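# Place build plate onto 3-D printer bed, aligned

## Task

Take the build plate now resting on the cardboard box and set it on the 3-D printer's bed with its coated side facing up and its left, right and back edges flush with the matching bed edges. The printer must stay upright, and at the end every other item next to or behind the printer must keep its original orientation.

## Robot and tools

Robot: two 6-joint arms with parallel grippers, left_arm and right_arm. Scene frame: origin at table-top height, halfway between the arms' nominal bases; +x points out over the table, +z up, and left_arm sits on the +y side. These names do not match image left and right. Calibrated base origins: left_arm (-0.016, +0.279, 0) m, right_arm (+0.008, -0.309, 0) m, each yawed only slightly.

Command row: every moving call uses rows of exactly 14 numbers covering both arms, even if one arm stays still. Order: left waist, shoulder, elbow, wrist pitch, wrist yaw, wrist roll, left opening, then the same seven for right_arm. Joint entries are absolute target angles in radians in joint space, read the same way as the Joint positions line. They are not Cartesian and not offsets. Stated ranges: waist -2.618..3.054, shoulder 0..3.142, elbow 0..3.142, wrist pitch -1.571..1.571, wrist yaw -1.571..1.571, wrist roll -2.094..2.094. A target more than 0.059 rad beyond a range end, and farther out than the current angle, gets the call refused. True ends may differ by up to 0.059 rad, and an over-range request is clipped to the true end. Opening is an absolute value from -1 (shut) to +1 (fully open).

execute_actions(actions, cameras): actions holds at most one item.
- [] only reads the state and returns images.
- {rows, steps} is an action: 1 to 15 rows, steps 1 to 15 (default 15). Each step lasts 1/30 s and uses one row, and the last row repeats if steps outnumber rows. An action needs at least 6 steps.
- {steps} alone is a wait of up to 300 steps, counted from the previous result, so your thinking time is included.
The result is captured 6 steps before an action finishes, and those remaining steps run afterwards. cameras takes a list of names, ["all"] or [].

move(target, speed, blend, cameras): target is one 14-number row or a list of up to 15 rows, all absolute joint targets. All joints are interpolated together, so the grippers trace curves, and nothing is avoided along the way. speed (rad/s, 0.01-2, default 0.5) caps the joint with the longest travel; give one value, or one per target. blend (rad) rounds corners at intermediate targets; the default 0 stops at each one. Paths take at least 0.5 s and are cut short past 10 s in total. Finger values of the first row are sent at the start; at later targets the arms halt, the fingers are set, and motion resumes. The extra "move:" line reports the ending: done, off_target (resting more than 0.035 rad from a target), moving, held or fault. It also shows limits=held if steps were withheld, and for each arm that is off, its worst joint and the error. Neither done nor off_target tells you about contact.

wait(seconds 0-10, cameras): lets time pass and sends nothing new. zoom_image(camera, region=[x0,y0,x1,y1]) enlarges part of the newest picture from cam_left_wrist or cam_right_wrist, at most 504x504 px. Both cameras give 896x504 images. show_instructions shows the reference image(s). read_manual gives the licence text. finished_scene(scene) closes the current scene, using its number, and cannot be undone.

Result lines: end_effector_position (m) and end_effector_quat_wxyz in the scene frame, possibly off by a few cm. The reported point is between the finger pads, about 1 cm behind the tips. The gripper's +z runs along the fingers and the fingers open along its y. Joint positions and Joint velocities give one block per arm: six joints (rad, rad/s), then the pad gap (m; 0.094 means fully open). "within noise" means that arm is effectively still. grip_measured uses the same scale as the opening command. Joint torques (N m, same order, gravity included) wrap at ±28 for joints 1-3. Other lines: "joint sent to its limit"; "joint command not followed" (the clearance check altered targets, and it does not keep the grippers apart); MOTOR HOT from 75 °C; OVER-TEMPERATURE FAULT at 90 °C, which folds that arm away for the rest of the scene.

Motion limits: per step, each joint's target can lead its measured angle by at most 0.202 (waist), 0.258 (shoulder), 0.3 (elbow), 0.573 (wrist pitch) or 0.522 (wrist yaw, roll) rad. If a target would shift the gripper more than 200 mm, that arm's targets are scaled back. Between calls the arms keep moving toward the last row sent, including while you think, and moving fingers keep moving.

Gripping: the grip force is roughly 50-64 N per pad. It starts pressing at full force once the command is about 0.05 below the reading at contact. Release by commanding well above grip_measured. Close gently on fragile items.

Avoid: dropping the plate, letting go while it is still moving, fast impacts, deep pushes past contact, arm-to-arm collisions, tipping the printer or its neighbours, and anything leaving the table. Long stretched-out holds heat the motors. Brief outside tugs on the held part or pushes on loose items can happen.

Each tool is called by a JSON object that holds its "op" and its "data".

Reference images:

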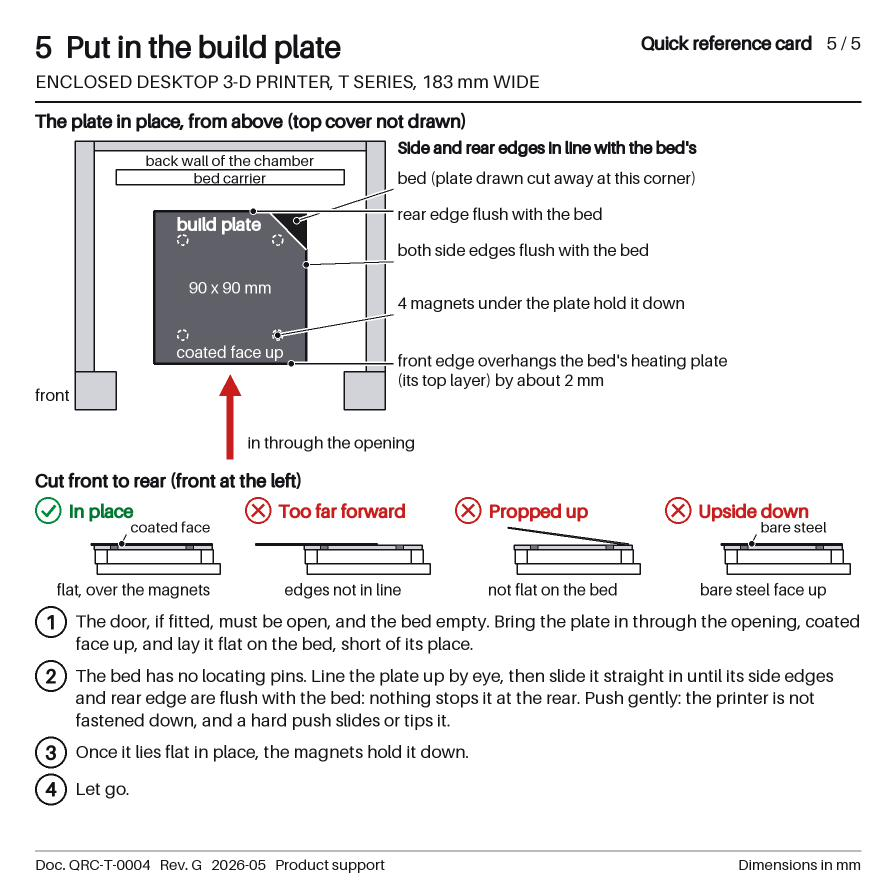

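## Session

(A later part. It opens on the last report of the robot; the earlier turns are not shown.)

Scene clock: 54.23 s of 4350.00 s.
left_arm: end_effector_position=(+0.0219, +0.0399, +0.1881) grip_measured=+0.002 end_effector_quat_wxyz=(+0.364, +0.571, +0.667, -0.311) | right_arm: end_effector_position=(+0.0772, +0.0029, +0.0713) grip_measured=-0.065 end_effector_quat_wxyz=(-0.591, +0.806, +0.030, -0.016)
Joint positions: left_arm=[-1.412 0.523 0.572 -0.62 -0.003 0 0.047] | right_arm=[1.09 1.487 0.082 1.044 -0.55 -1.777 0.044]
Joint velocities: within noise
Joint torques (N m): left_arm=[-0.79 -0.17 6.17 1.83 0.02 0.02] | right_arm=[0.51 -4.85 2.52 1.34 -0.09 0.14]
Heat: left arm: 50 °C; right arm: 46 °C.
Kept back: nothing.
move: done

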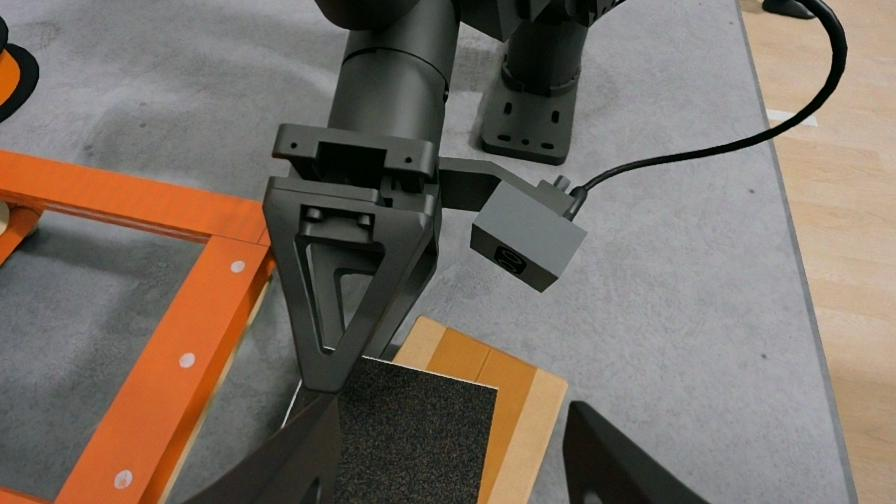

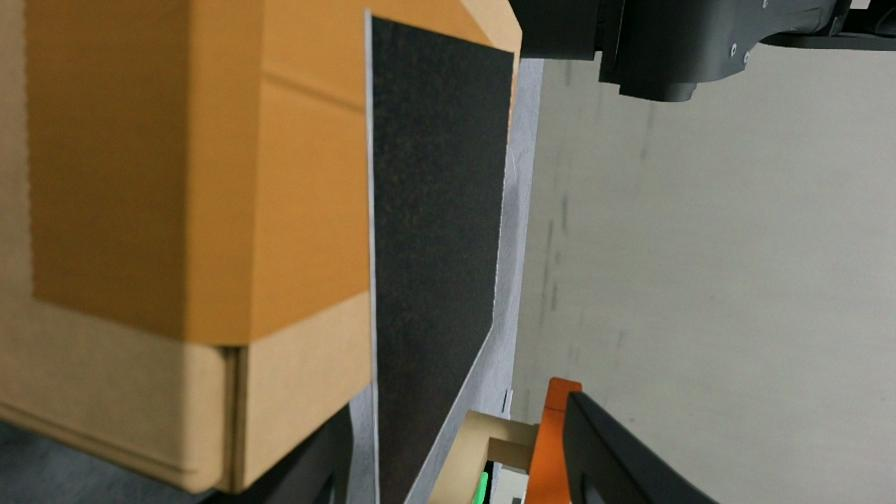

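{"op": "execute_actions", "data": {"actions": [{"rows":[[-1.42,0.511,0.563,-0.623,0,0,0,1.0944,1.4694,0.0712,1.0382,-0.5461,-1.764,-0.12],[-1.42,0.511,0.563,-0.623,0,0,0,1.0944,1.4694,0.0712,1.0382,-0.5461,-1.764,-0.18],[-1.42,0.511,0.563,-0.623,0,0,0,1.0944,1.4694,0.0712,1.0382,-0.5461,-1.764,-0.24],[-1.42,0.511,0.563,-0.623,0,0,0,1.0944,1.4694,0.0712,1.0382,-0.5461,-1.764,-0.3],[-1.42,0.511,0.563,-0.623,0,0,0,1.0944,1.4694,0.0712,1.0382,-0.5461,-1.764,-0.36],[-1.42,0.511,0.563,-0.623,0,0,0,1.0944,1.4694,0.0712,1.0382,-0.5461,-1.764,-0.42],[-1.42,0.511,0.563,-0.623,0,0,0,1.0944,1.4694,0.0712,1.0382,-0.5461,-1.764,-0.48],[-1.42,0.511,0.563,-0.623,0,0,0,1.0944,1.4694,0.0712,1.0382,-0.5461,-1.764,-0.53],[-1.42,0.511,0.563,-0.623,0,0,0,1.0944,1.4694,0.0712,1.0382,-0.5461,-1.764,-0.58]],"steps":15}], "cameras": ["all"]}}

Scene clock: 56.17 s of 4350.00 s.
left_arm: end_effector_position=(+0.0219, +0.0399, +0.1881) grip_measured=+0.002 end_effector_quat_wxyz=(+0.364, +0.571, +0.667, -0.311) | right_arm: end_effector_position=(+0.0773, +0.0028, +0.0710) grip_measured=-0.553 end_effector_quat_wxyz=(-0.590, +0.807, +0.029, -0.016)
Joint positions: left_arm=[-1.412 0.523 0.572 -0.62 -0.003 0 0.047] | right_arm=[1.09 1.487 0.082 1.042 -0.549 -1.776 0.021]
Joint velocities: left_arm=[within noise] | right_arm=[-0.012 0.002 0.002 0.066 -0.007 -0.007 -0.056]
Joint torques (N m): left_arm=[-0.79 -0.16 6.19 1.83 0.02 0.01] | right_arm=[0.46 -4.81 2.56 1.36 -0.09 0.13]
Heat: left arm: 50 °C; right arm: 46 °C.
Steps of this call (1-49: nothing new was sent; 50-58: this action's first 9). Readings (joint positions of left_arm | right_arm):
50: [-1.412 0.523 0.572 -0.620 -0.003 0.000] | [1.090 1.487 0.082 1.044 -0.549 -1.776]
51: [-1.412 0.523 0.572 -0.620 -0.003 0.000] | [1.090 1.487 0.082 1.044 -0.549 -1.776]
53: [-1.412 0.523 0.572 -0.620 -0.003 0.000] | [1.090 1.487 0.082 1.044 -0.549 -1.776]
57: [-1.412 0.523 0.572 -0.620 -0.003 0.000] | [1.090 1.487 0.082 1.043 -0.549 -1.776]
58: the state above

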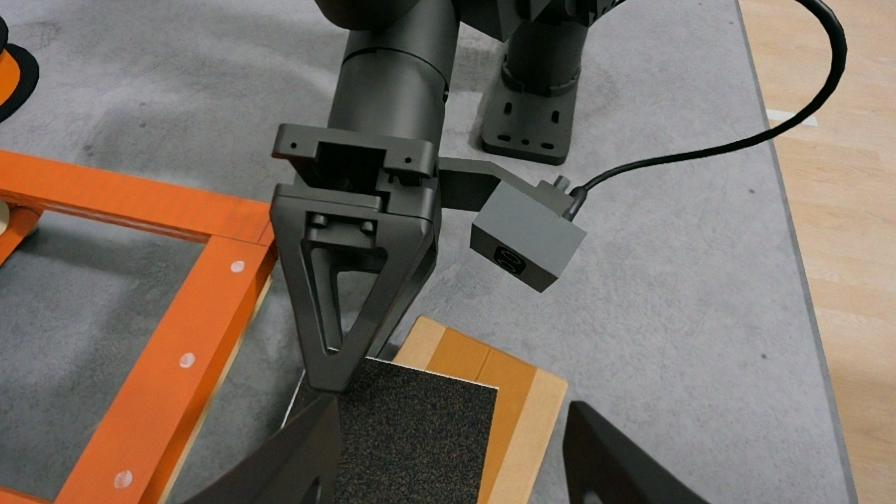

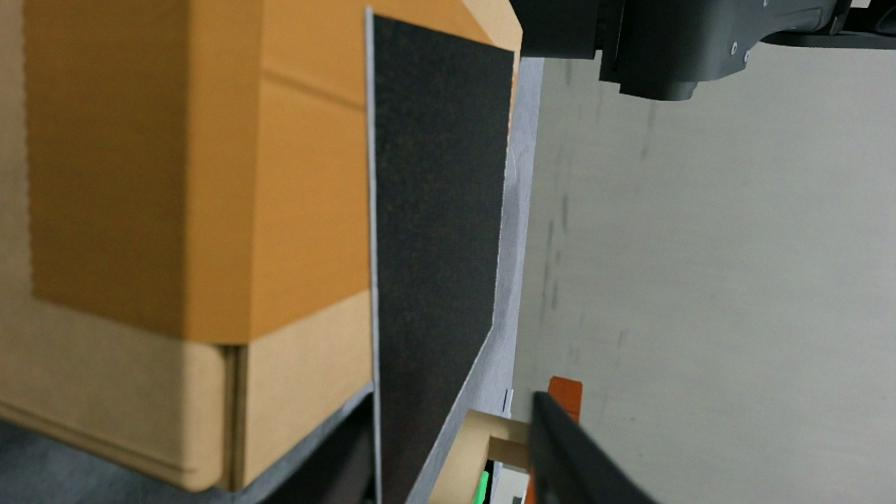

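{"op": "execute_actions", "data": {"actions": [{"rows":[[-1.42,0.511,0.563,-0.623,0,0,0,1.0944,1.4694,0.0712,1.0382,-0.5461,-1.764,-0.62],[-1.42,0.511,0.563,-0.623,0,0,0,1.0944,1.4694,0.0712,1.0382,-0.5461,-1.764,-0.65],[-1.42,0.511,0.563,-0.623,0,0,0,1.0944,1.4694,0.0712,1.0382,-0.5461,-1.764,-0.68],[-1.42,0.511,0.563,-0.623,0,0,0,1.0944,1.4694,0.0712,1.0382,-0.5461,-1.764,-0.71],[-1.42,0.511,0.563,-0.623,0,0,0,1.0944,1.4694,0.0712,1.0382,-0.5461,-1.764,-0.74],[-1.42,0.511,0.563,-0.623,0,0,0,1.0944,1.4694,0.0712,1.0382,-0.5461,-1.764,-0.77],[-1.42,0.511,0.563,-0.623,0,0,0,1.0944,1.4694,0.0712,1.0382,-0.5461,-1.764,-0.8],[-1.42,0.511,0.563,-0.623,0,0,0,1.0944,1.4694,0.0712,1.0382,-0.5461,-1.764,-0.83],[-1.42,0.511,0.563,-0.623,0,0,0,1.0944,1.4694,0.0712,1.0382,-0.5461,-1.764,-0.86],[-1.42,0.511,0.563,-0.623,0,0,0,1.0944,1.4694,0.0712,1.0382,-0.5461,-1.764,-0.89],[-1.42,0.511,0.563,-0.623,0,0,0,1.0944,1.4694,0.0712,1.0382,-0.5461,-1.764,-0.92],[-1.42,0.511,0.563,-0.623,0,0,0,1.0944,1.4694,0.0712,1.0382,-0.5461,-1.764,-0.96],[-1.42,0.511,0.563,-0.623,0,0,0,1.0944,1.4694,0.0712,1.0382,-0.5461,-1.764,-1]],"steps":15}]}}

{"op": "wait", "data": {"seconds": 0.3}}

Scene clock: 56.90 s of 4350.00 s.
left_arm: end_effector_position=(+0.0219, +0.0399, +0.1881) grip_measured=+0.002 end_effector_quat_wxyz=(+0.364, +0.571, +0.667, -0.311) | right_arm: end_effector_position=(+0.0774, +0.0028, +0.0708) grip_measured=-0.842 end_effector_quat_wxyz=(-0.590, +0.807, +0.029, -0.016)
Joint positions: left_arm=[-1.412 0.523 0.572 -0.62 -0.003 0 0.047] | right_arm=[1.09 1.487 0.082 1.041 -0.548 -1.776 0.007]
Joint velocities: left_arm=[within noise] | right_arm=[-0.007 -0.012 -0.027 -0.007 0.007 -0.022 -0.035]
Joint torques (N m): left_arm=[-0.8 -0.17 6.17 1.83 0.01 0.02] | right_arm=[0.47 -4.81 2.54 1.35 -0.09 0.14]
Heat: left arm: 50 °C; right arm: 46 °C.
Steps of this call (1-6: your previous action's last 6; 7-13: toward your last target; 14-22: this action's first 9). Readings (joint positions of left_arm | right_arm):
14: [-1.412 0.523 0.572 -0.620 -0.003 0.000] | [1.090 1.487 0.082 1.041 -0.548 -1.776]
15: [-1.412 0.523 0.572 -0.620 -0.003 0.000] | [1.090 1.487 0.082 1.041 -0.548 -1.776]
17: [-1.412 0.523 0.572 -0.620 -0.003 0.000] | [1.090 1.487 0.082 1.041 -0.548 -1.776]
21: [-1.412 0.523 0.572 -0.620 -0.003 0.000] | [1.090 1.487 0.082 1.041 -0.548 -1.776]
22: the state above

Scene clock: 57.40 s of 4350.00 s.
left_arm: end_effector_position=(+0.0219, +0.0399, +0.1881) grip_measured=+0.002 end_effector_quat_wxyz=(+0.364, +0.571, +0.667, -0.311) | right_arm: end_effector_position=(+0.0784, +0.0056, +0.0825) grip_measured=-0.990 end_effector_quat_wxyz=(-0.607, +0.794, +0.034, -0.009)
Joint positions: left_arm=[-1.412 0.523 0.572 -0.62 -0.003 0 0.047] | right_arm=[1.09 1.472 0.082 1.076 -0.551 -1.767 0]
Joint velocities: within noise
Joint torques (N m): left_arm=[-0.8 -0.16 6.19 1.83 0.01 0.02] | right_arm=[0.42 -3.28 2.61 1.05 -0.05 0.04]
Heat: left arm: 50 °C; right arm: 46 °C.
Steps of this call (1-6: your previous action's last 6; 7-15: toward your last target). Readings (joint positions of left_arm | right_arm):
1: [-1.412 0.523 0.572 -0.620 -0.003 0.000] | [1.090 1.487 0.082 1.041 -0.548 -1.776]
2: [-1.412 0.523 0.572 -0.620 -0.003 0.000] | [1.090 1.487 0.082 1.041 -0.548 -1.776]
4: [-1.412 0.523 0.572 -0.620 -0.003 0.000] | [1.090 1.485 0.082 1.051 -0.548 -1.772]
8: [-1.412 0.523 0.572 -0.620 -0.003 0.000] | [1.090 1.472 0.082 1.076 -0.551 -1.767]
15: the state above

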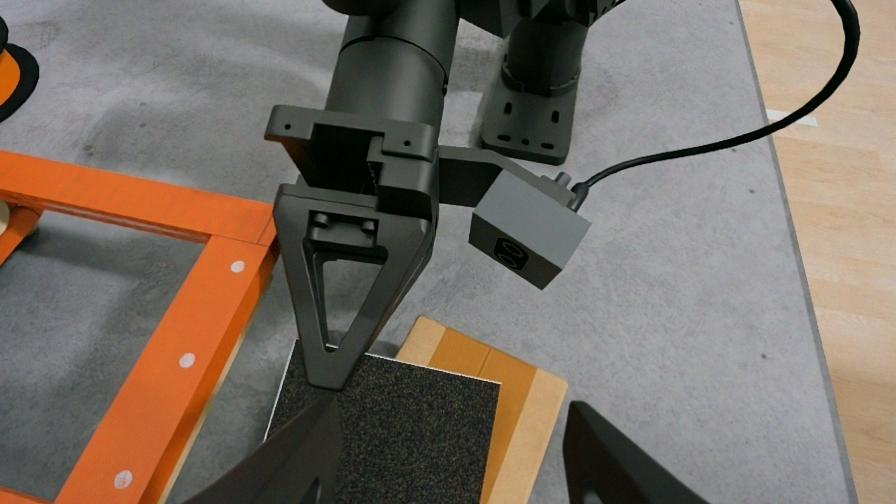

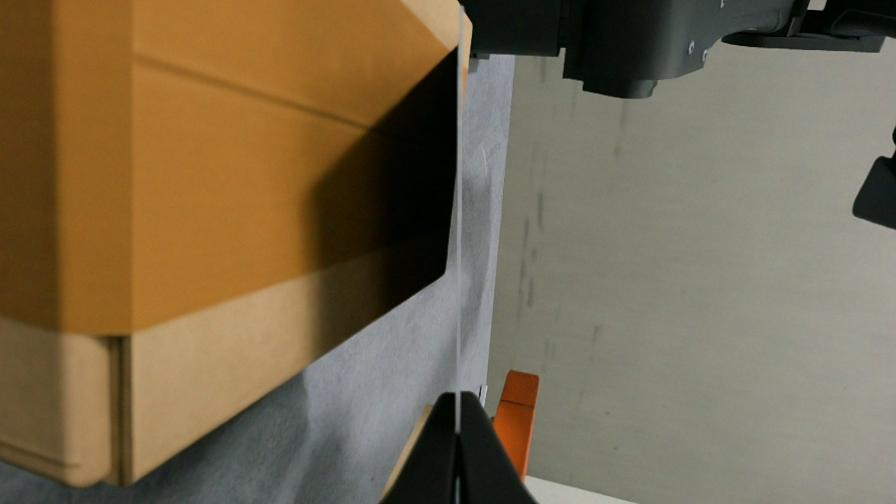

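{"op": "move", "data": {"target": [[-1.42,0.511,0.563,-0.623,0,0,0,1.0944,1.25,0.12,0.77,-0.5461,-1.764,-1],[-1.42,0.511,0.563,-0.623,0,0,0,1.0944,0.8861,0.3531,0.173,-0.5461,-1.764,-1]], "speed": 0.5, "blend": [0.1,0]}}

Scene clock: 60.20 s of 4350.00 s.
left_arm: end_effector_position=(+0.0219, +0.0399, +0.1881) grip_measured=+0.002 end_effector_quat_wxyz=(+0.364, +0.571, +0.667, -0.311) | right_arm: end_effector_position=(+0.0734, -0.0047, +0.1509) grip_measured=-0.990 end_effector_quat_wxyz=(-0.573, +0.819, +0.018, -0.028)
Joint positions: left_arm=[-1.412 0.523 0.572 -0.62 -0.003 0 0.047] | right_arm=[1.09 0.899 0.314 0.173 -0.546 -1.767 0]
Joint velocities: within noise
Joint torques (N m): left_arm=[-0.8 -0.17 6.17 1.84 0.01 0.01] | right_arm=[0.43 -2.15 9.42 1.37 -0.12 0.03]
Heat: left arm: 50 °C; right arm: 46 °C.
Kept back: nothing.
move: off_target (right_arm); right_arm: the elbow is farthest, 0.039 rad from its target

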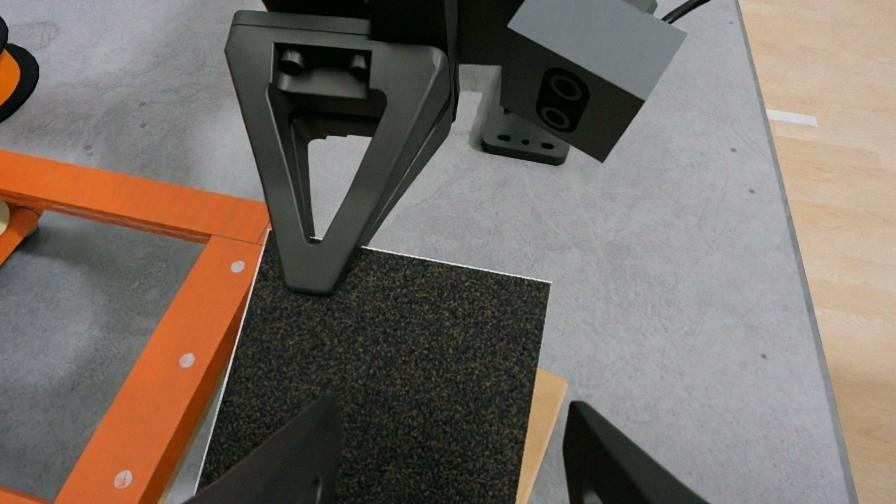

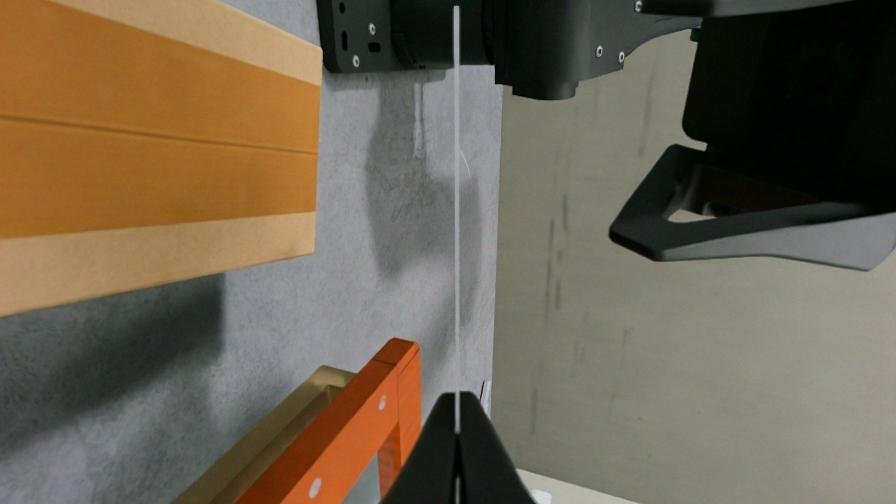

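{"op": "move", "data": {"target": [[-1.3,0.9,0.8,-0.35,0,0,0,1.0944,0.8861,0.3531,0.173,-0.5461,-1.764,-1],[-0.9,0.9,0.8,-0.35,-0.5,0,0,1.0944,0.8861,0.3531,0.173,-0.5461,-1.764,-1]], "speed": 0.8, "blend": [0.1,0]}}

Scene clock: 63.50 s of 4350.00 s.
left_arm: end_effector_position=(+0.2376, +0.0874, +0.2448) grip_measured=+0.002 end_effector_quat_wxyz=(+0.538, +0.257, +0.802, -0.034) | right_arm: end_effector_position=(+0.0733, -0.0047, +0.1508) grip_measured=-0.990 end_effector_quat_wxyz=(-0.573, +0.819, +0.017, -0.028)
Joint positions: left_arm=[-0.908 0.898 0.769 -0.365 -0.486 0 0.047] | right_arm=[1.09 0.899 0.314 0.173 -0.546 -1.767 0]
Joint velocities: within noise
Joint torques (N m): left_arm=[0.73 -1.31 10.35 1.99 -0.26 0.02] | right_arm=[0.39 -2.13 9.4 1.36 -0.12 0.03]
Heat: left arm: 50 °C; right arm: 46 °C.
Kept back: nothing.
move: off_target (right_arm); right_arm: the elbow is farthest, 0.039 rad from its target

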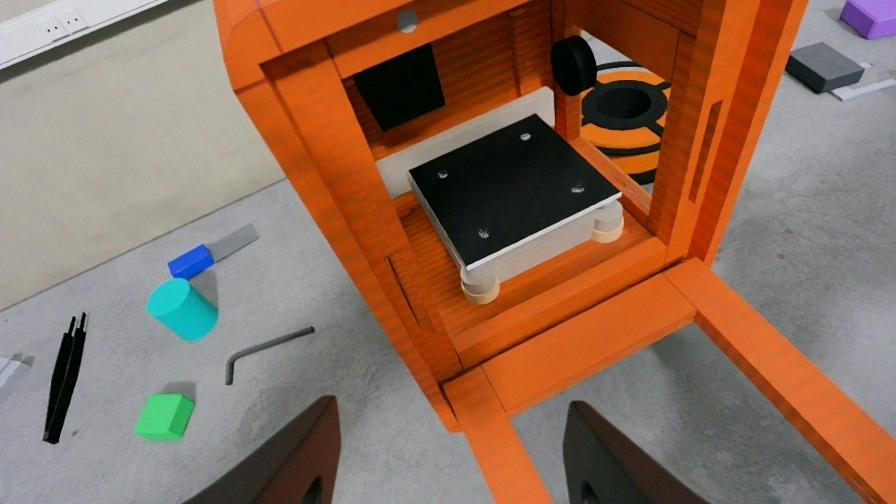

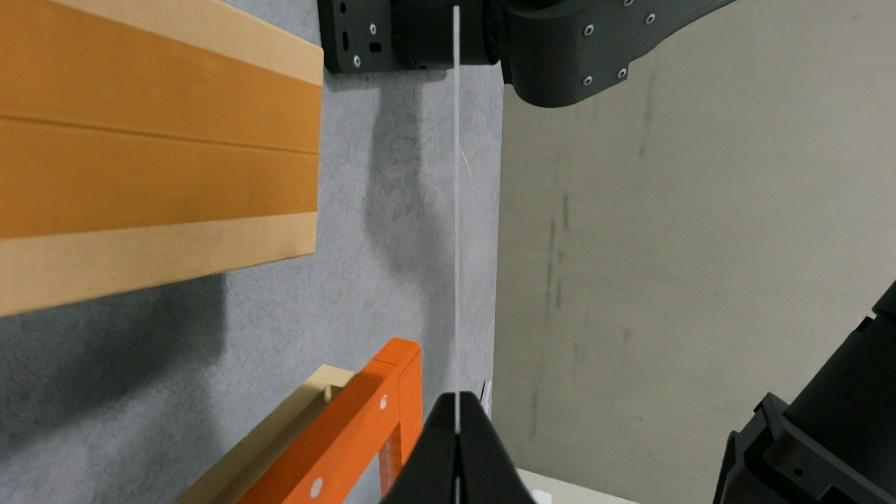

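{"op": "move", "data": {"target": [[-0.9,0.9,0.8,-0.35,-0.5,0,0,1.3,1.25,0.5,0.55,0.445,-1.67,-1],[-0.9,0.9,0.8,-0.35,-0.5,0,0,1.504,1.7352,0.6164,1.1188,1.4364,-1.571,-1]], "speed": 0.6, "blend": [0.2,0]}}

Scene clock: 69.43 s of 4350.00 s.
left_arm: end_effector_position=(+0.2377, +0.0875, +0.2448) grip_measured=+0.002 end_effector_quat_wxyz=(+0.538, +0.257, +0.802, -0.034) | right_arm: end_effector_position=(+0.2160, -0.0166, +0.1754) grip_measured=-0.990 end_effector_quat_wxyz=(+0.491, -0.528, +0.475, -0.505)
Joint positions: left_arm=[-0.908 0.898 0.769 -0.365 -0.486 0 0.047] | right_arm=[1.499 1.729 0.581 1.094 1.424 -1.584 0]
Joint velocities: within noise
Joint torques (N m): left_arm=[0.73 -1.29 10.35 1.99 -0.26 0.02] | right_arm=[0.49 -5.67 6.99 1.21 0.16 0.15]
Heat: left arm: 51 °C; right arm: 46 °C.
Kept back: nothing.
move: done

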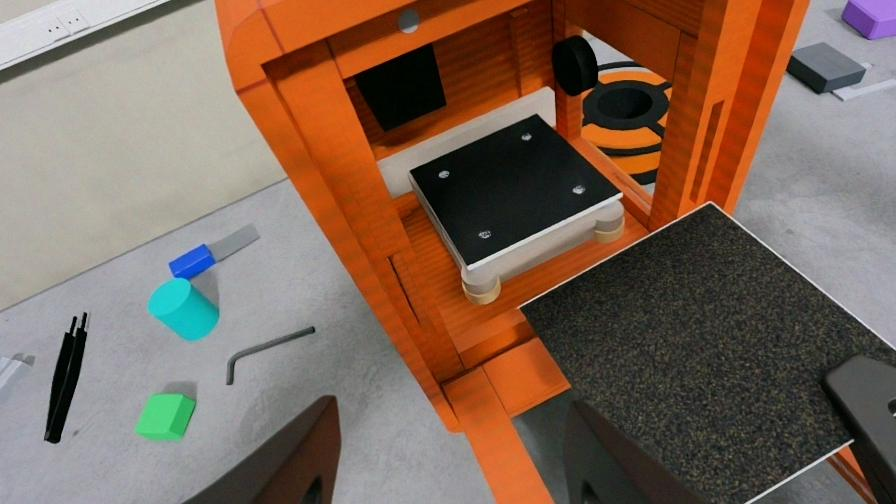

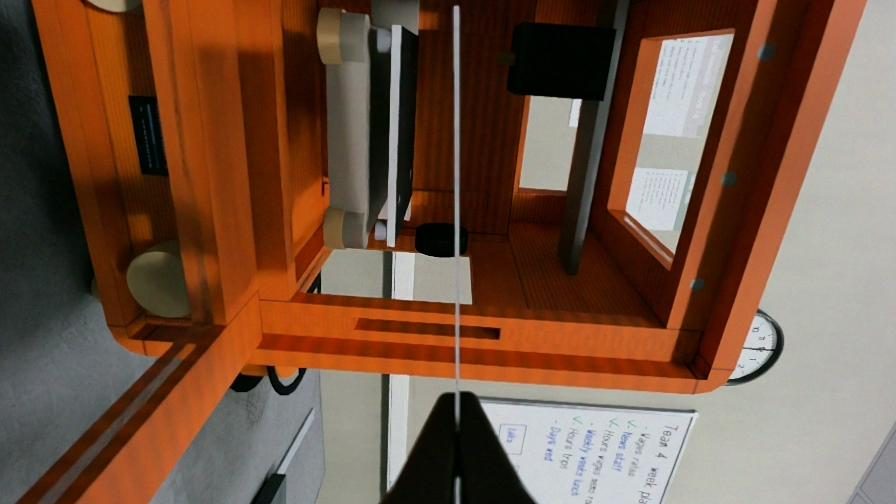

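{"op": "move", "data": {"target": [[-0.9,0.9,0.8,-0.35,-0.5,0,0,1.3445,1.791,0.672,1.173,1.3025,-1.558,-1],[-0.9,0.9,0.8,-0.35,-0.5,0,0,1.203,1.855,0.7625,1.1465,1.184,-1.558,-1]], "speed": 0.2, "blend": [0.05,0]}}

Scene clock: 74.30 s of 4350.00 s.
left_arm: end_effector_position=(+0.2377, +0.0875, +0.2448) grip_measured=+0.002 end_effector_quat_wxyz=(+0.538, +0.257, +0.802, -0.034) | right_arm: end_effector_position=(+0.3118, -0.0157, +0.1816) grip_measured=-0.990 end_effector_quat_wxyz=(+0.500, -0.487, +0.509, -0.504)
Joint positions: left_arm=[-0.908 0.898 0.769 -0.365 -0.486 0 0.047] | right_arm=[1.205 1.846 0.729 1.139 1.195 -1.571 0]
Joint velocities: within noise
Joint torques (N m): left_arm=[0.73 -1.28 10.33 2 -0.25 0.01] | right_arm=[-0.2 -6.79 7.2 1.16 -0.11 0.15]
Heat: left arm: 52 °C; right arm: 46 °C.
Kept back: nothing.
move: done

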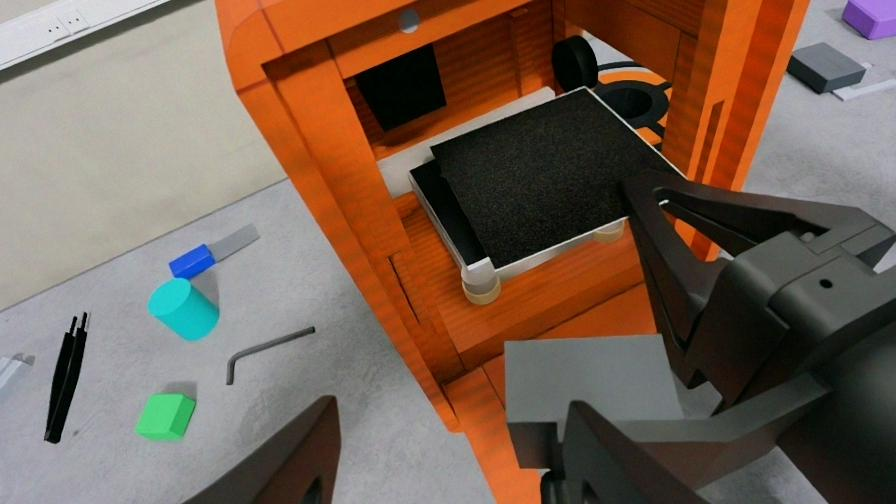

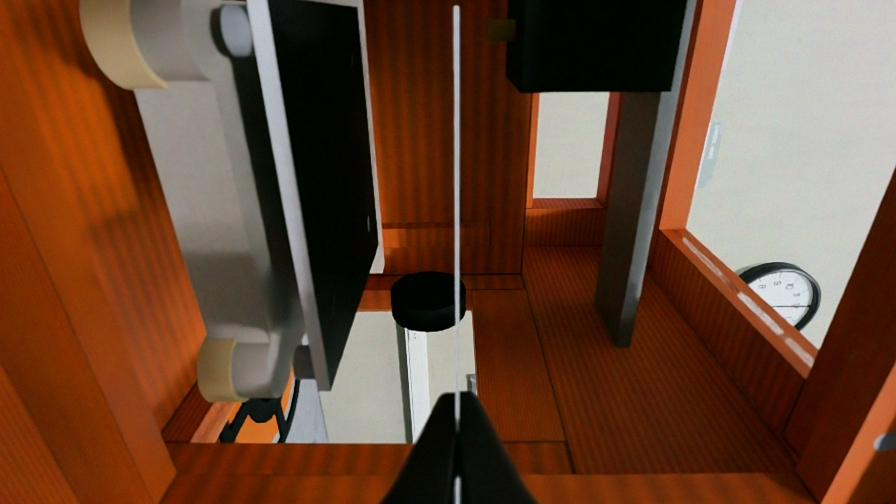

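{"op": "move", "data": {"target": [-0.9,0.9,0.8,-0.35,-0.5,0,0,1.173,1.8425,0.7515,1.1235,1.082,-1.558,-1], "speed": 0.15}}

Scene clock: 77.93 s of 4350.00 s.
left_arm: end_effector_position=(+0.2377, +0.0876, +0.2448) grip_measured=+0.002 end_effector_quat_wxyz=(+0.538, +0.257, +0.802, -0.034) | right_arm: end_effector_position=(+0.3196, -0.0057, +0.1784) grip_measured=-0.990 end_effector_quat_wxyz=(+0.512, -0.513, +0.487, -0.488)
Joint positions: left_arm=[-0.908 0.898 0.769 -0.365 -0.487 0 0.047] | right_arm=[1.178 1.846 0.729 1.116 1.092 -1.571 0]
Joint velocities: within noise
Joint torques (N m): left_arm=[0.75 -1.29 10.33 1.99 -0.24 0.01] | right_arm=[-0.46 -7.92 6.28 1.23 -0.1 0.15]
Heat: left arm: 52 °C; right arm: 46 °C.
Kept back: nothing.
move: done

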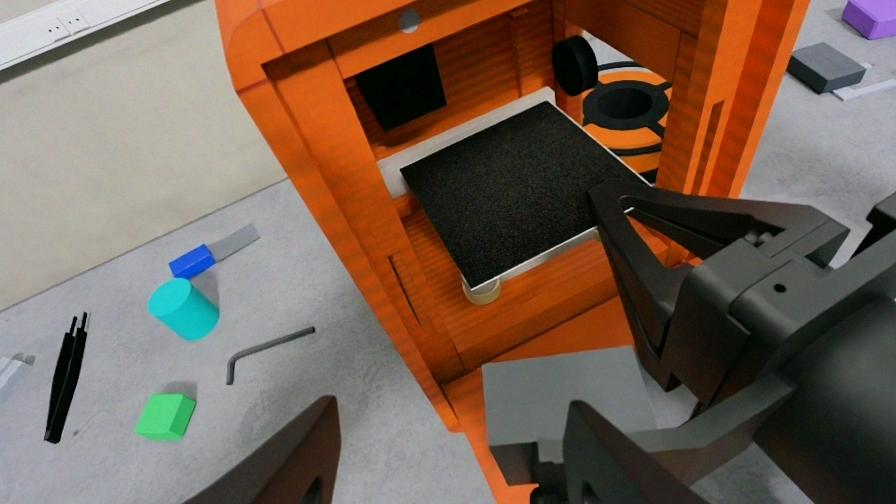

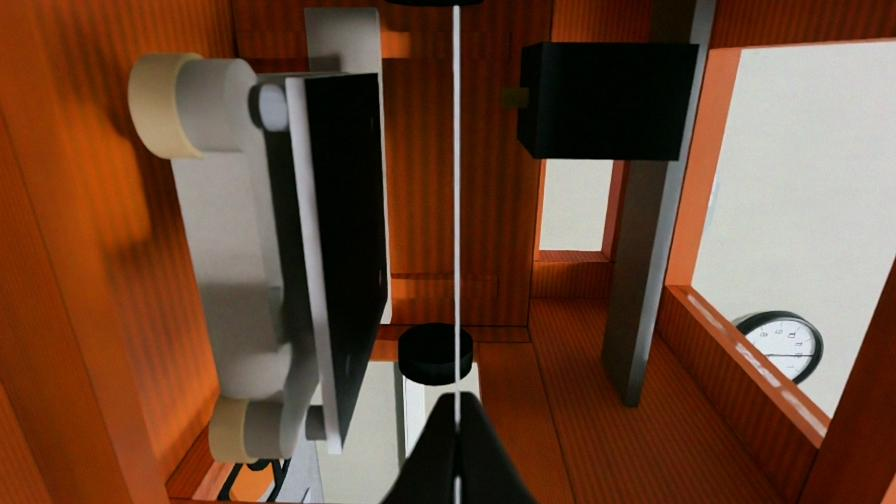

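{"op": "zoom_image", "data": {"camera": "cam_left_wrist", "region": [380, 80, 680, 300]}}

Scaled by 1.680 from the camera's 896x504 image, which has a finer 1280x720 frame.

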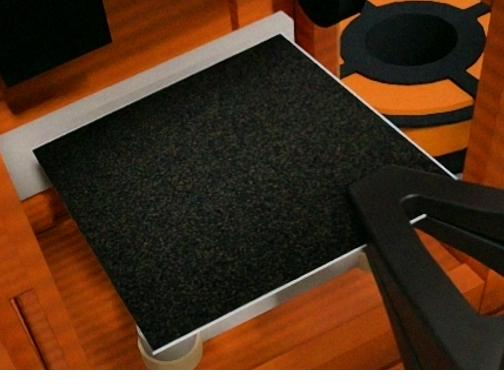

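{"op": "move", "data": {"target": [-0.9,0.9,0.8,-0.35,-0.5,0,0,1.173,1.925,0.728,1.23,1.098,-1.558,-1], "speed": 0.1}}

{"op": "zoom_image", "data": {"camera": "cam_left_wrist", "region": [380, 80, 680, 300]}}

Scene clock: 81.10 s of 4350.00 s.
left_arm: end_effector_position=(+0.2377, +0.0876, +0.2448) grip_measured=+0.002 end_effector_quat_wxyz=(+0.538, +0.257, +0.802, -0.034) | right_arm: end_effector_position=(+0.3211, -0.0022, +0.1641) grip_measured=-0.990 end_effector_quat_wxyz=(+0.517, -0.509, +0.488, -0.486)
Joint positions: left_arm=[-0.908 0.898 0.769 -0.365 -0.487 0 0.047] | right_arm=[1.178 1.916 0.729 1.2 1.091 -1.571 0]
Joint velocities: within noise
Joint torques (N m): left_arm=[0.73 -1.29 10.35 1.99 -0.25 0.01] | right_arm=[-0.47 -7.17 4.05 1.42 0.05 0.13]
Heat: left arm: 53 °C; right arm: 46 °C.
Kept back: nothing.
move: done

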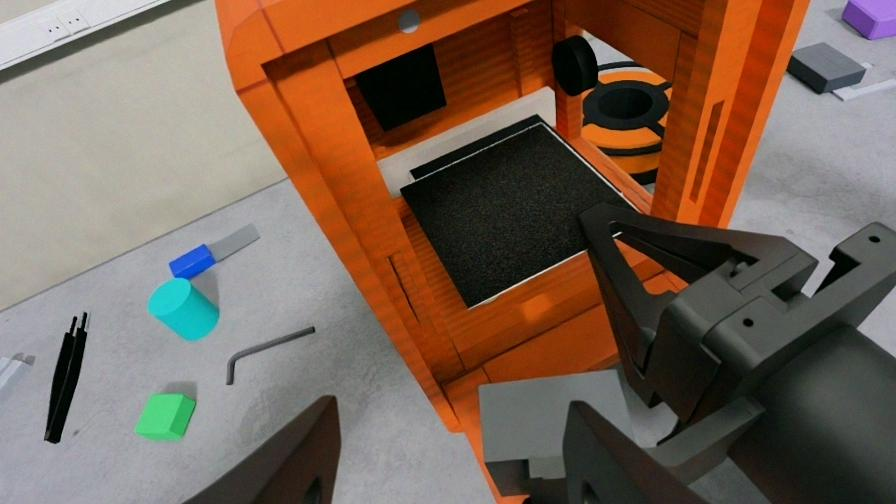

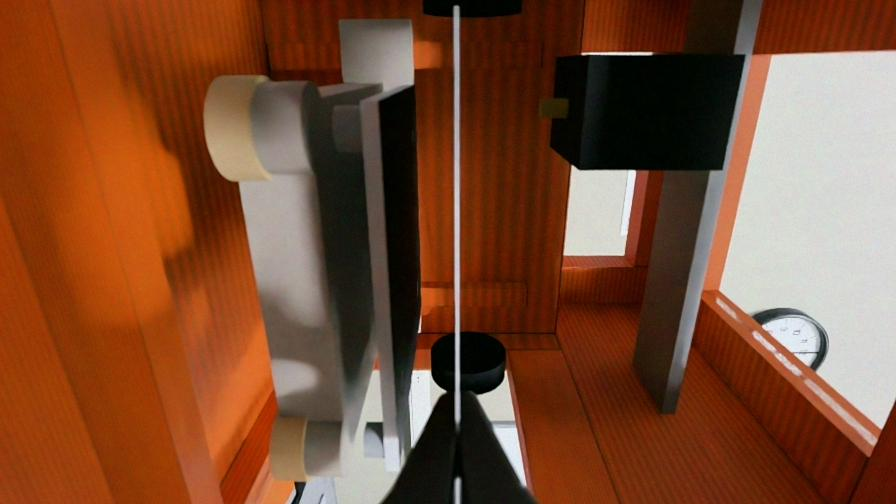

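Scaled by 1.680 from the camera's 896x504 image, which has a finer 1280x720 frame.

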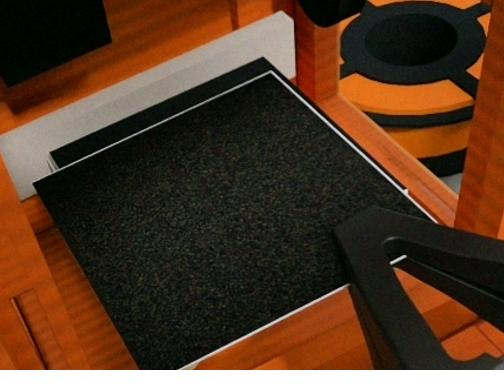

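{"op": "move", "data": {"target": [-0.9,0.9,0.8,-0.35,-0.5,0,0,1.123,1.922,0.738,1.212,1.05,-1.558,-1], "speed": 0.1}}

{"op": "zoom_image", "data": {"camera": "cam_left_wrist", "region": [380, 80, 680, 300]}}

Scene clock: 83.50 s of 4350.00 s.
left_arm: end_effector_position=(+0.2377, +0.0876, +0.2448) grip_measured=+0.002 end_effector_quat_wxyz=(+0.538, +0.257, +0.802, -0.034) | right_arm: end_effector_position=(+0.3363, -0.0131, +0.1642) grip_measured=-0.990 end_effector_quat_wxyz=(+0.512, -0.503, +0.493, -0.491)
Joint positions: left_arm=[-0.908 0.898 0.769 -0.365 -0.487 0 0.047] | right_arm=[1.127 1.916 0.729 1.2 1.06 -1.571 0]
Joint velocities: within noise
Joint torques (N m): left_arm=[0.75 -1.29 10.35 1.99 -0.25 0.02] | right_arm=[-0.36 -7.49 4.86 1.27 -0.11 0.14]
Heat: left arm: 53 °C; right arm: 46 °C.
Kept back: nothing.
move: done

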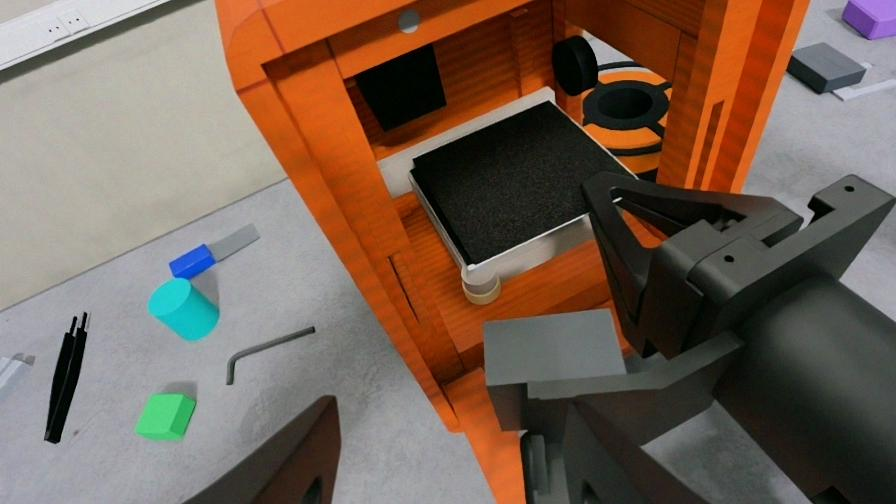

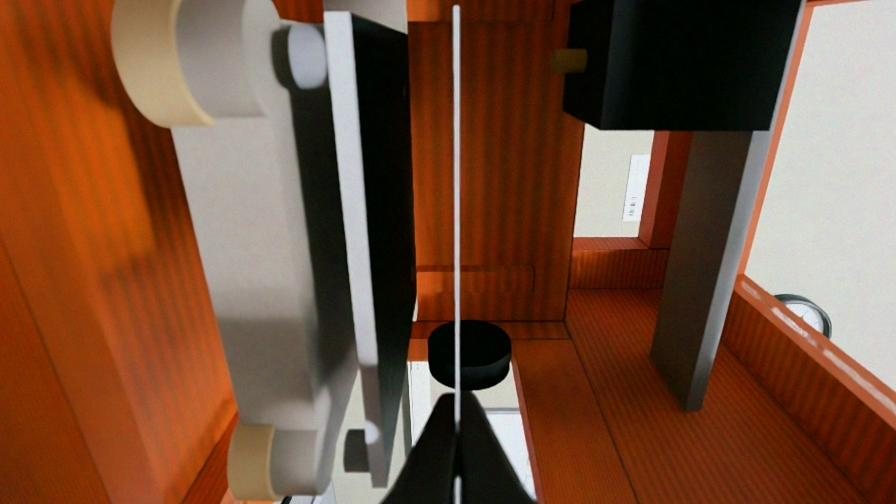

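Scaled by 1.680 from the camera's 896x504 image, which has a finer 1280x720 frame.

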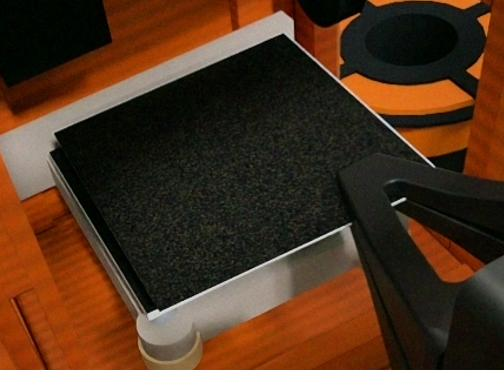

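{"op": "move", "data": {"target": [[-0.9,0.9,0.8,-0.35,-0.5,0,0,1.155,1.923,0.736,1.2,1.094,-1.558,-1],[-0.9,0.9,0.8,-0.35,-0.5,0,0,1.155,1.952,0.735,1.235,1.094,-1.558,-1]], "speed": 0.08}}

{"op": "zoom_image", "data": {"camera": "cam_left_wrist", "region": [380, 80, 680, 300]}}

Scene clock: 86.03 s of 4350.00 s.
left_arm: end_effector_position=(+0.2377, +0.0876, +0.2448) grip_measured=+0.002 end_effector_quat_wxyz=(+0.538, +0.257, +0.802, -0.034) | right_arm: end_effector_position=(+0.3299, -0.0087, +0.1526) grip_measured=-0.990 end_effector_quat_wxyz=(+0.502, -0.513, +0.491, -0.494)
Joint positions: left_arm=[-0.908 0.898 0.769 -0.365 -0.487 0 0.047] | right_arm=[1.151 1.945 0.729 1.199 1.084 -1.57 0]
Joint velocities: within noise
Joint torques (N m): left_arm=[0.73 -1.29 10.35 1.99 -0.25 0.01] | right_arm=[0.46 -7.56 4.49 1.49 0.11 0.15]
Heat: left arm: 53 °C; right arm: 46 °C.
Kept back: nothing.
move: off_target (right_arm); right_arm: the wrist pitch is farthest, 0.036 rad from its target

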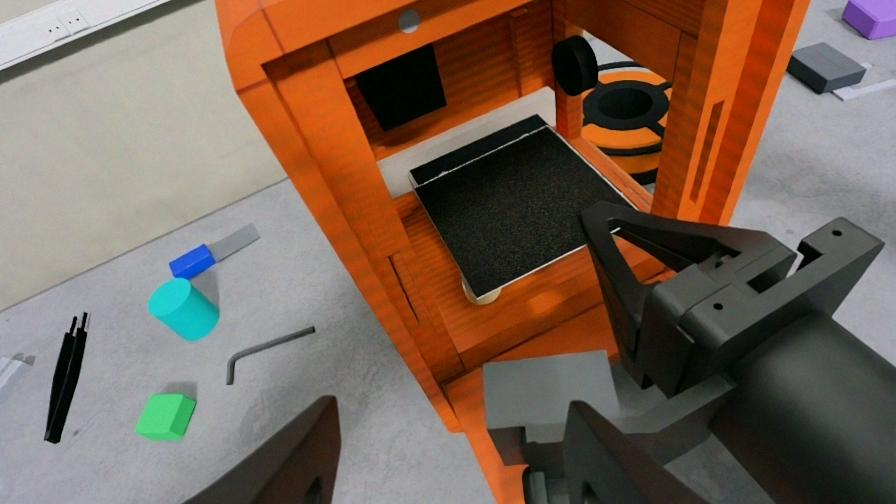

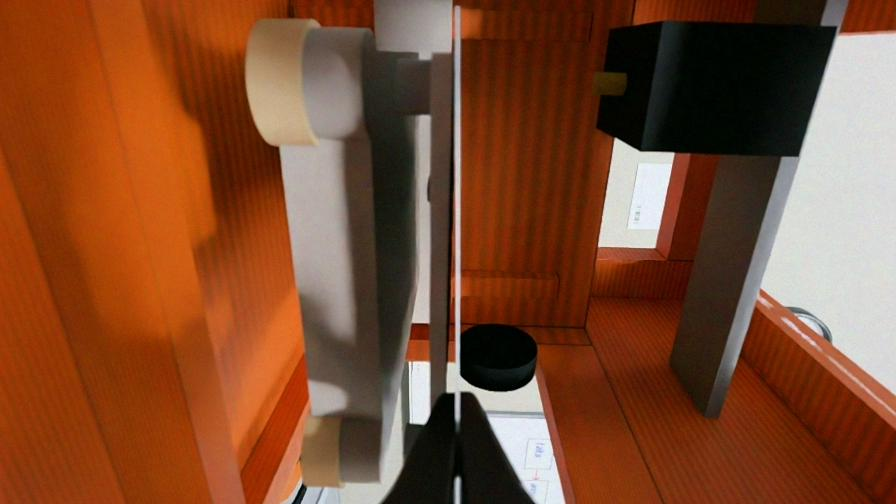

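Scaled by 1.680 from the camera's 896x504 image, which has a finer 1280x720 frame.

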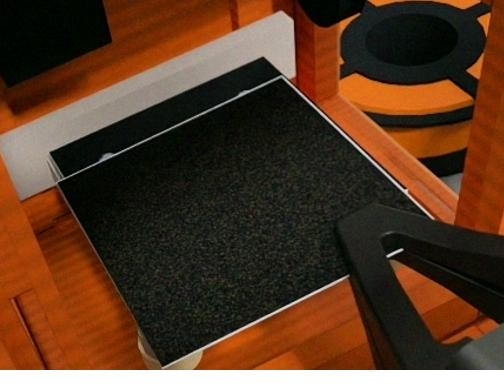

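{"op": "execute_actions", "data": {"actions": [{"rows":[[-0.9,0.9,0.8,-0.35,-0.5,0,0,1.155,1.952,0.735,1.225,1.094,-1.558,-0.97],[-0.9,0.9,0.8,-0.35,-0.5,0,0,1.155,1.952,0.735,1.225,1.094,-1.558,-0.94],[-0.9,0.9,0.8,-0.35,-0.5,0,0,1.155,1.952,0.735,1.225,1.094,-1.558,-0.91],[-0.9,0.9,0.8,-0.35,-0.5,0,0,1.155,1.952,0.735,1.225,1.094,-1.558,-0.88],[-0.9,0.9,0.8,-0.35,-0.5,0,0,1.155,1.952,0.735,1.225,1.094,-1.558,-0.85],[-0.9,0.9,0.8,-0.35,-0.5,0,0,1.155,1.952,0.735,1.225,1.094,-1.558,-0.82],[-0.9,0.9,0.8,-0.35,-0.5,0,0,1.155,1.952,0.735,1.225,1.094,-1.558,-0.79],[-0.9,0.9,0.8,-0.35,-0.5,0,0,1.155,1.952,0.735,1.225,1.094,-1.558,-0.76],[-0.9,0.9,0.8,-0.35,-0.5,0,0,1.155,1.952,0.735,1.225,1.094,-1.558,-0.73],[-0.9,0.9,0.8,-0.35,-0.5,0,0,1.155,1.952,0.735,1.225,1.094,-1.558,-0.7]],"steps":15}]}}

{"op": "wait", "data": {"seconds": 0.3}}

Scene clock: 87.87 s of 4350.00 s.
left_arm: end_effector_position=(+0.2377, +0.0876, +0.2448) grip_measured=+0.002 end_effector_quat_wxyz=(+0.538, +0.257, +0.802, -0.034) | right_arm: end_effector_position=(+0.3299, -0.0088, +0.1526) grip_measured=-0.745 end_effector_quat_wxyz=(+0.502, -0.513, +0.491, -0.494)
Joint positions: left_arm=[-0.908 0.898 0.769 -0.365 -0.487 0 0.047] | right_arm=[1.151 1.946 0.729 1.201 1.085 -1.569 0.012]
Joint velocities: left_arm=[within noise] | right_arm=[0.002 -0.012 -0.002 -0.022 -0.037 -0.081 0.031]
Joint torques (N m): left_arm=[0.75 -1.29 10.35 1.99 -0.25 0.01] | right_arm=[0.49 -7.51 4.53 1.39 0.11 0.12]
Heat: left arm: 53 °C; right arm: 46 °C.
Steps of this call (1-46: nothing new was sent; 47-55: this action's first 9). Readings (joint positions of left_arm | right_arm):
47: [-0.908 0.898 0.769 -0.365 -0.487 0.000] | [1.151 1.945 0.729 1.199 1.084 -1.569]
48: [-0.908 0.898 0.769 -0.365 -0.487 0.000] | [1.151 1.945 0.729 1.199 1.085 -1.569]
50: [-0.908 0.898 0.769 -0.365 -0.487 0.000] | [1.151 1.945 0.729 1.199 1.085 -1.569]
54: [-0.908 0.898 0.769 -0.365 -0.487 0.000] | [1.151 1.946 0.729 1.201 1.085 -1.569]
55: the state above

Scene clock: 88.37 s of 4350.00 s.
left_arm: end_effector_position=(+0.2377, +0.0876, +0.2448) grip_measured=+0.002 end_effector_quat_wxyz=(+0.538, +0.257, +0.802, -0.034) | right_arm: end_effector_position=(+0.3299, -0.0088, +0.1527) grip_measured=-0.701 end_effector_quat_wxyz=(+0.503, -0.512, +0.491, -0.494)
Joint positions: left_arm=[-0.908 0.898 0.769 -0.365 -0.487 0 0.047] | right_arm=[1.151 1.946 0.729 1.201 1.085 -1.569 0.014]
Joint velocities: within noise
Joint torques (N m): left_arm=[0.75 -1.29 10.33 1.99 -0.25 0.01] | right_arm=[0.5 -7.56 4.51 1.38 0.11 0.12]
Heat: left arm: 53 °C; right arm: 46 °C.
Steps of this call (1-6: your previous action's last 6; 7-15: toward your last target). Readings (joint positions of left_arm | right_arm):
1: [-0.908 0.898 0.769 -0.365 -0.487 0.000] | [1.151 1.946 0.729 1.201 1.085 -1.569]
2: [-0.908 0.898 0.769 -0.365 -0.487 0.000] | [1.151 1.946 0.729 1.201 1.085 -1.569]
4: [-0.908 0.898 0.769 -0.365 -0.487 0.000] | [1.151 1.946 0.729 1.201 1.085 -1.569]
8: [-0.908 0.898 0.769 -0.365 -0.487 0.000] | [1.151 1.946 0.729 1.201 1.085 -1.569]
15: the state above
All arms were judged still, so your last target was given up. Each gripper or tool keeps its last command.

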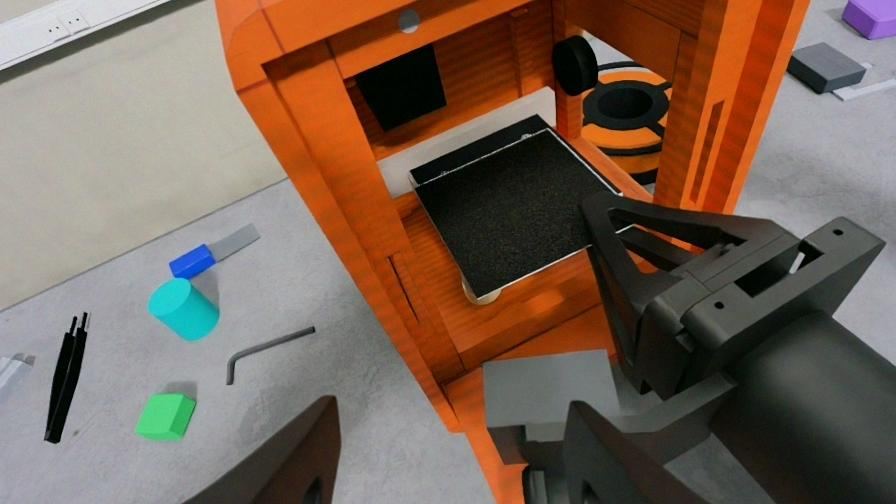

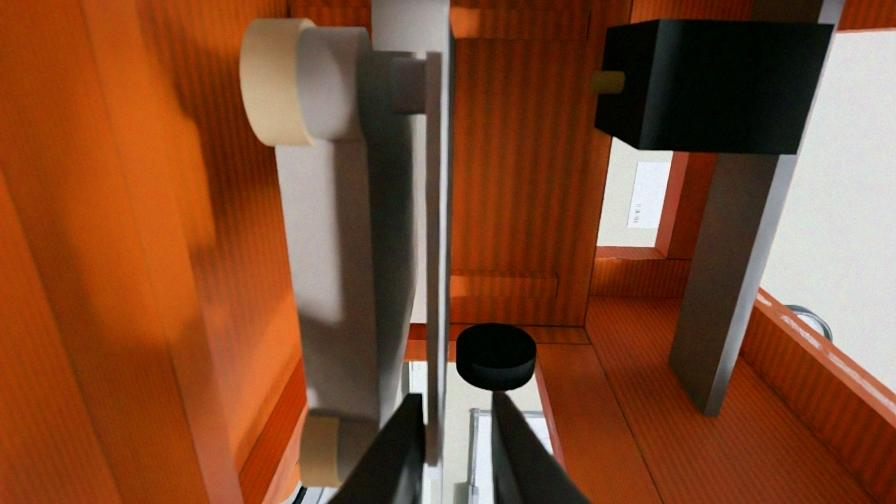

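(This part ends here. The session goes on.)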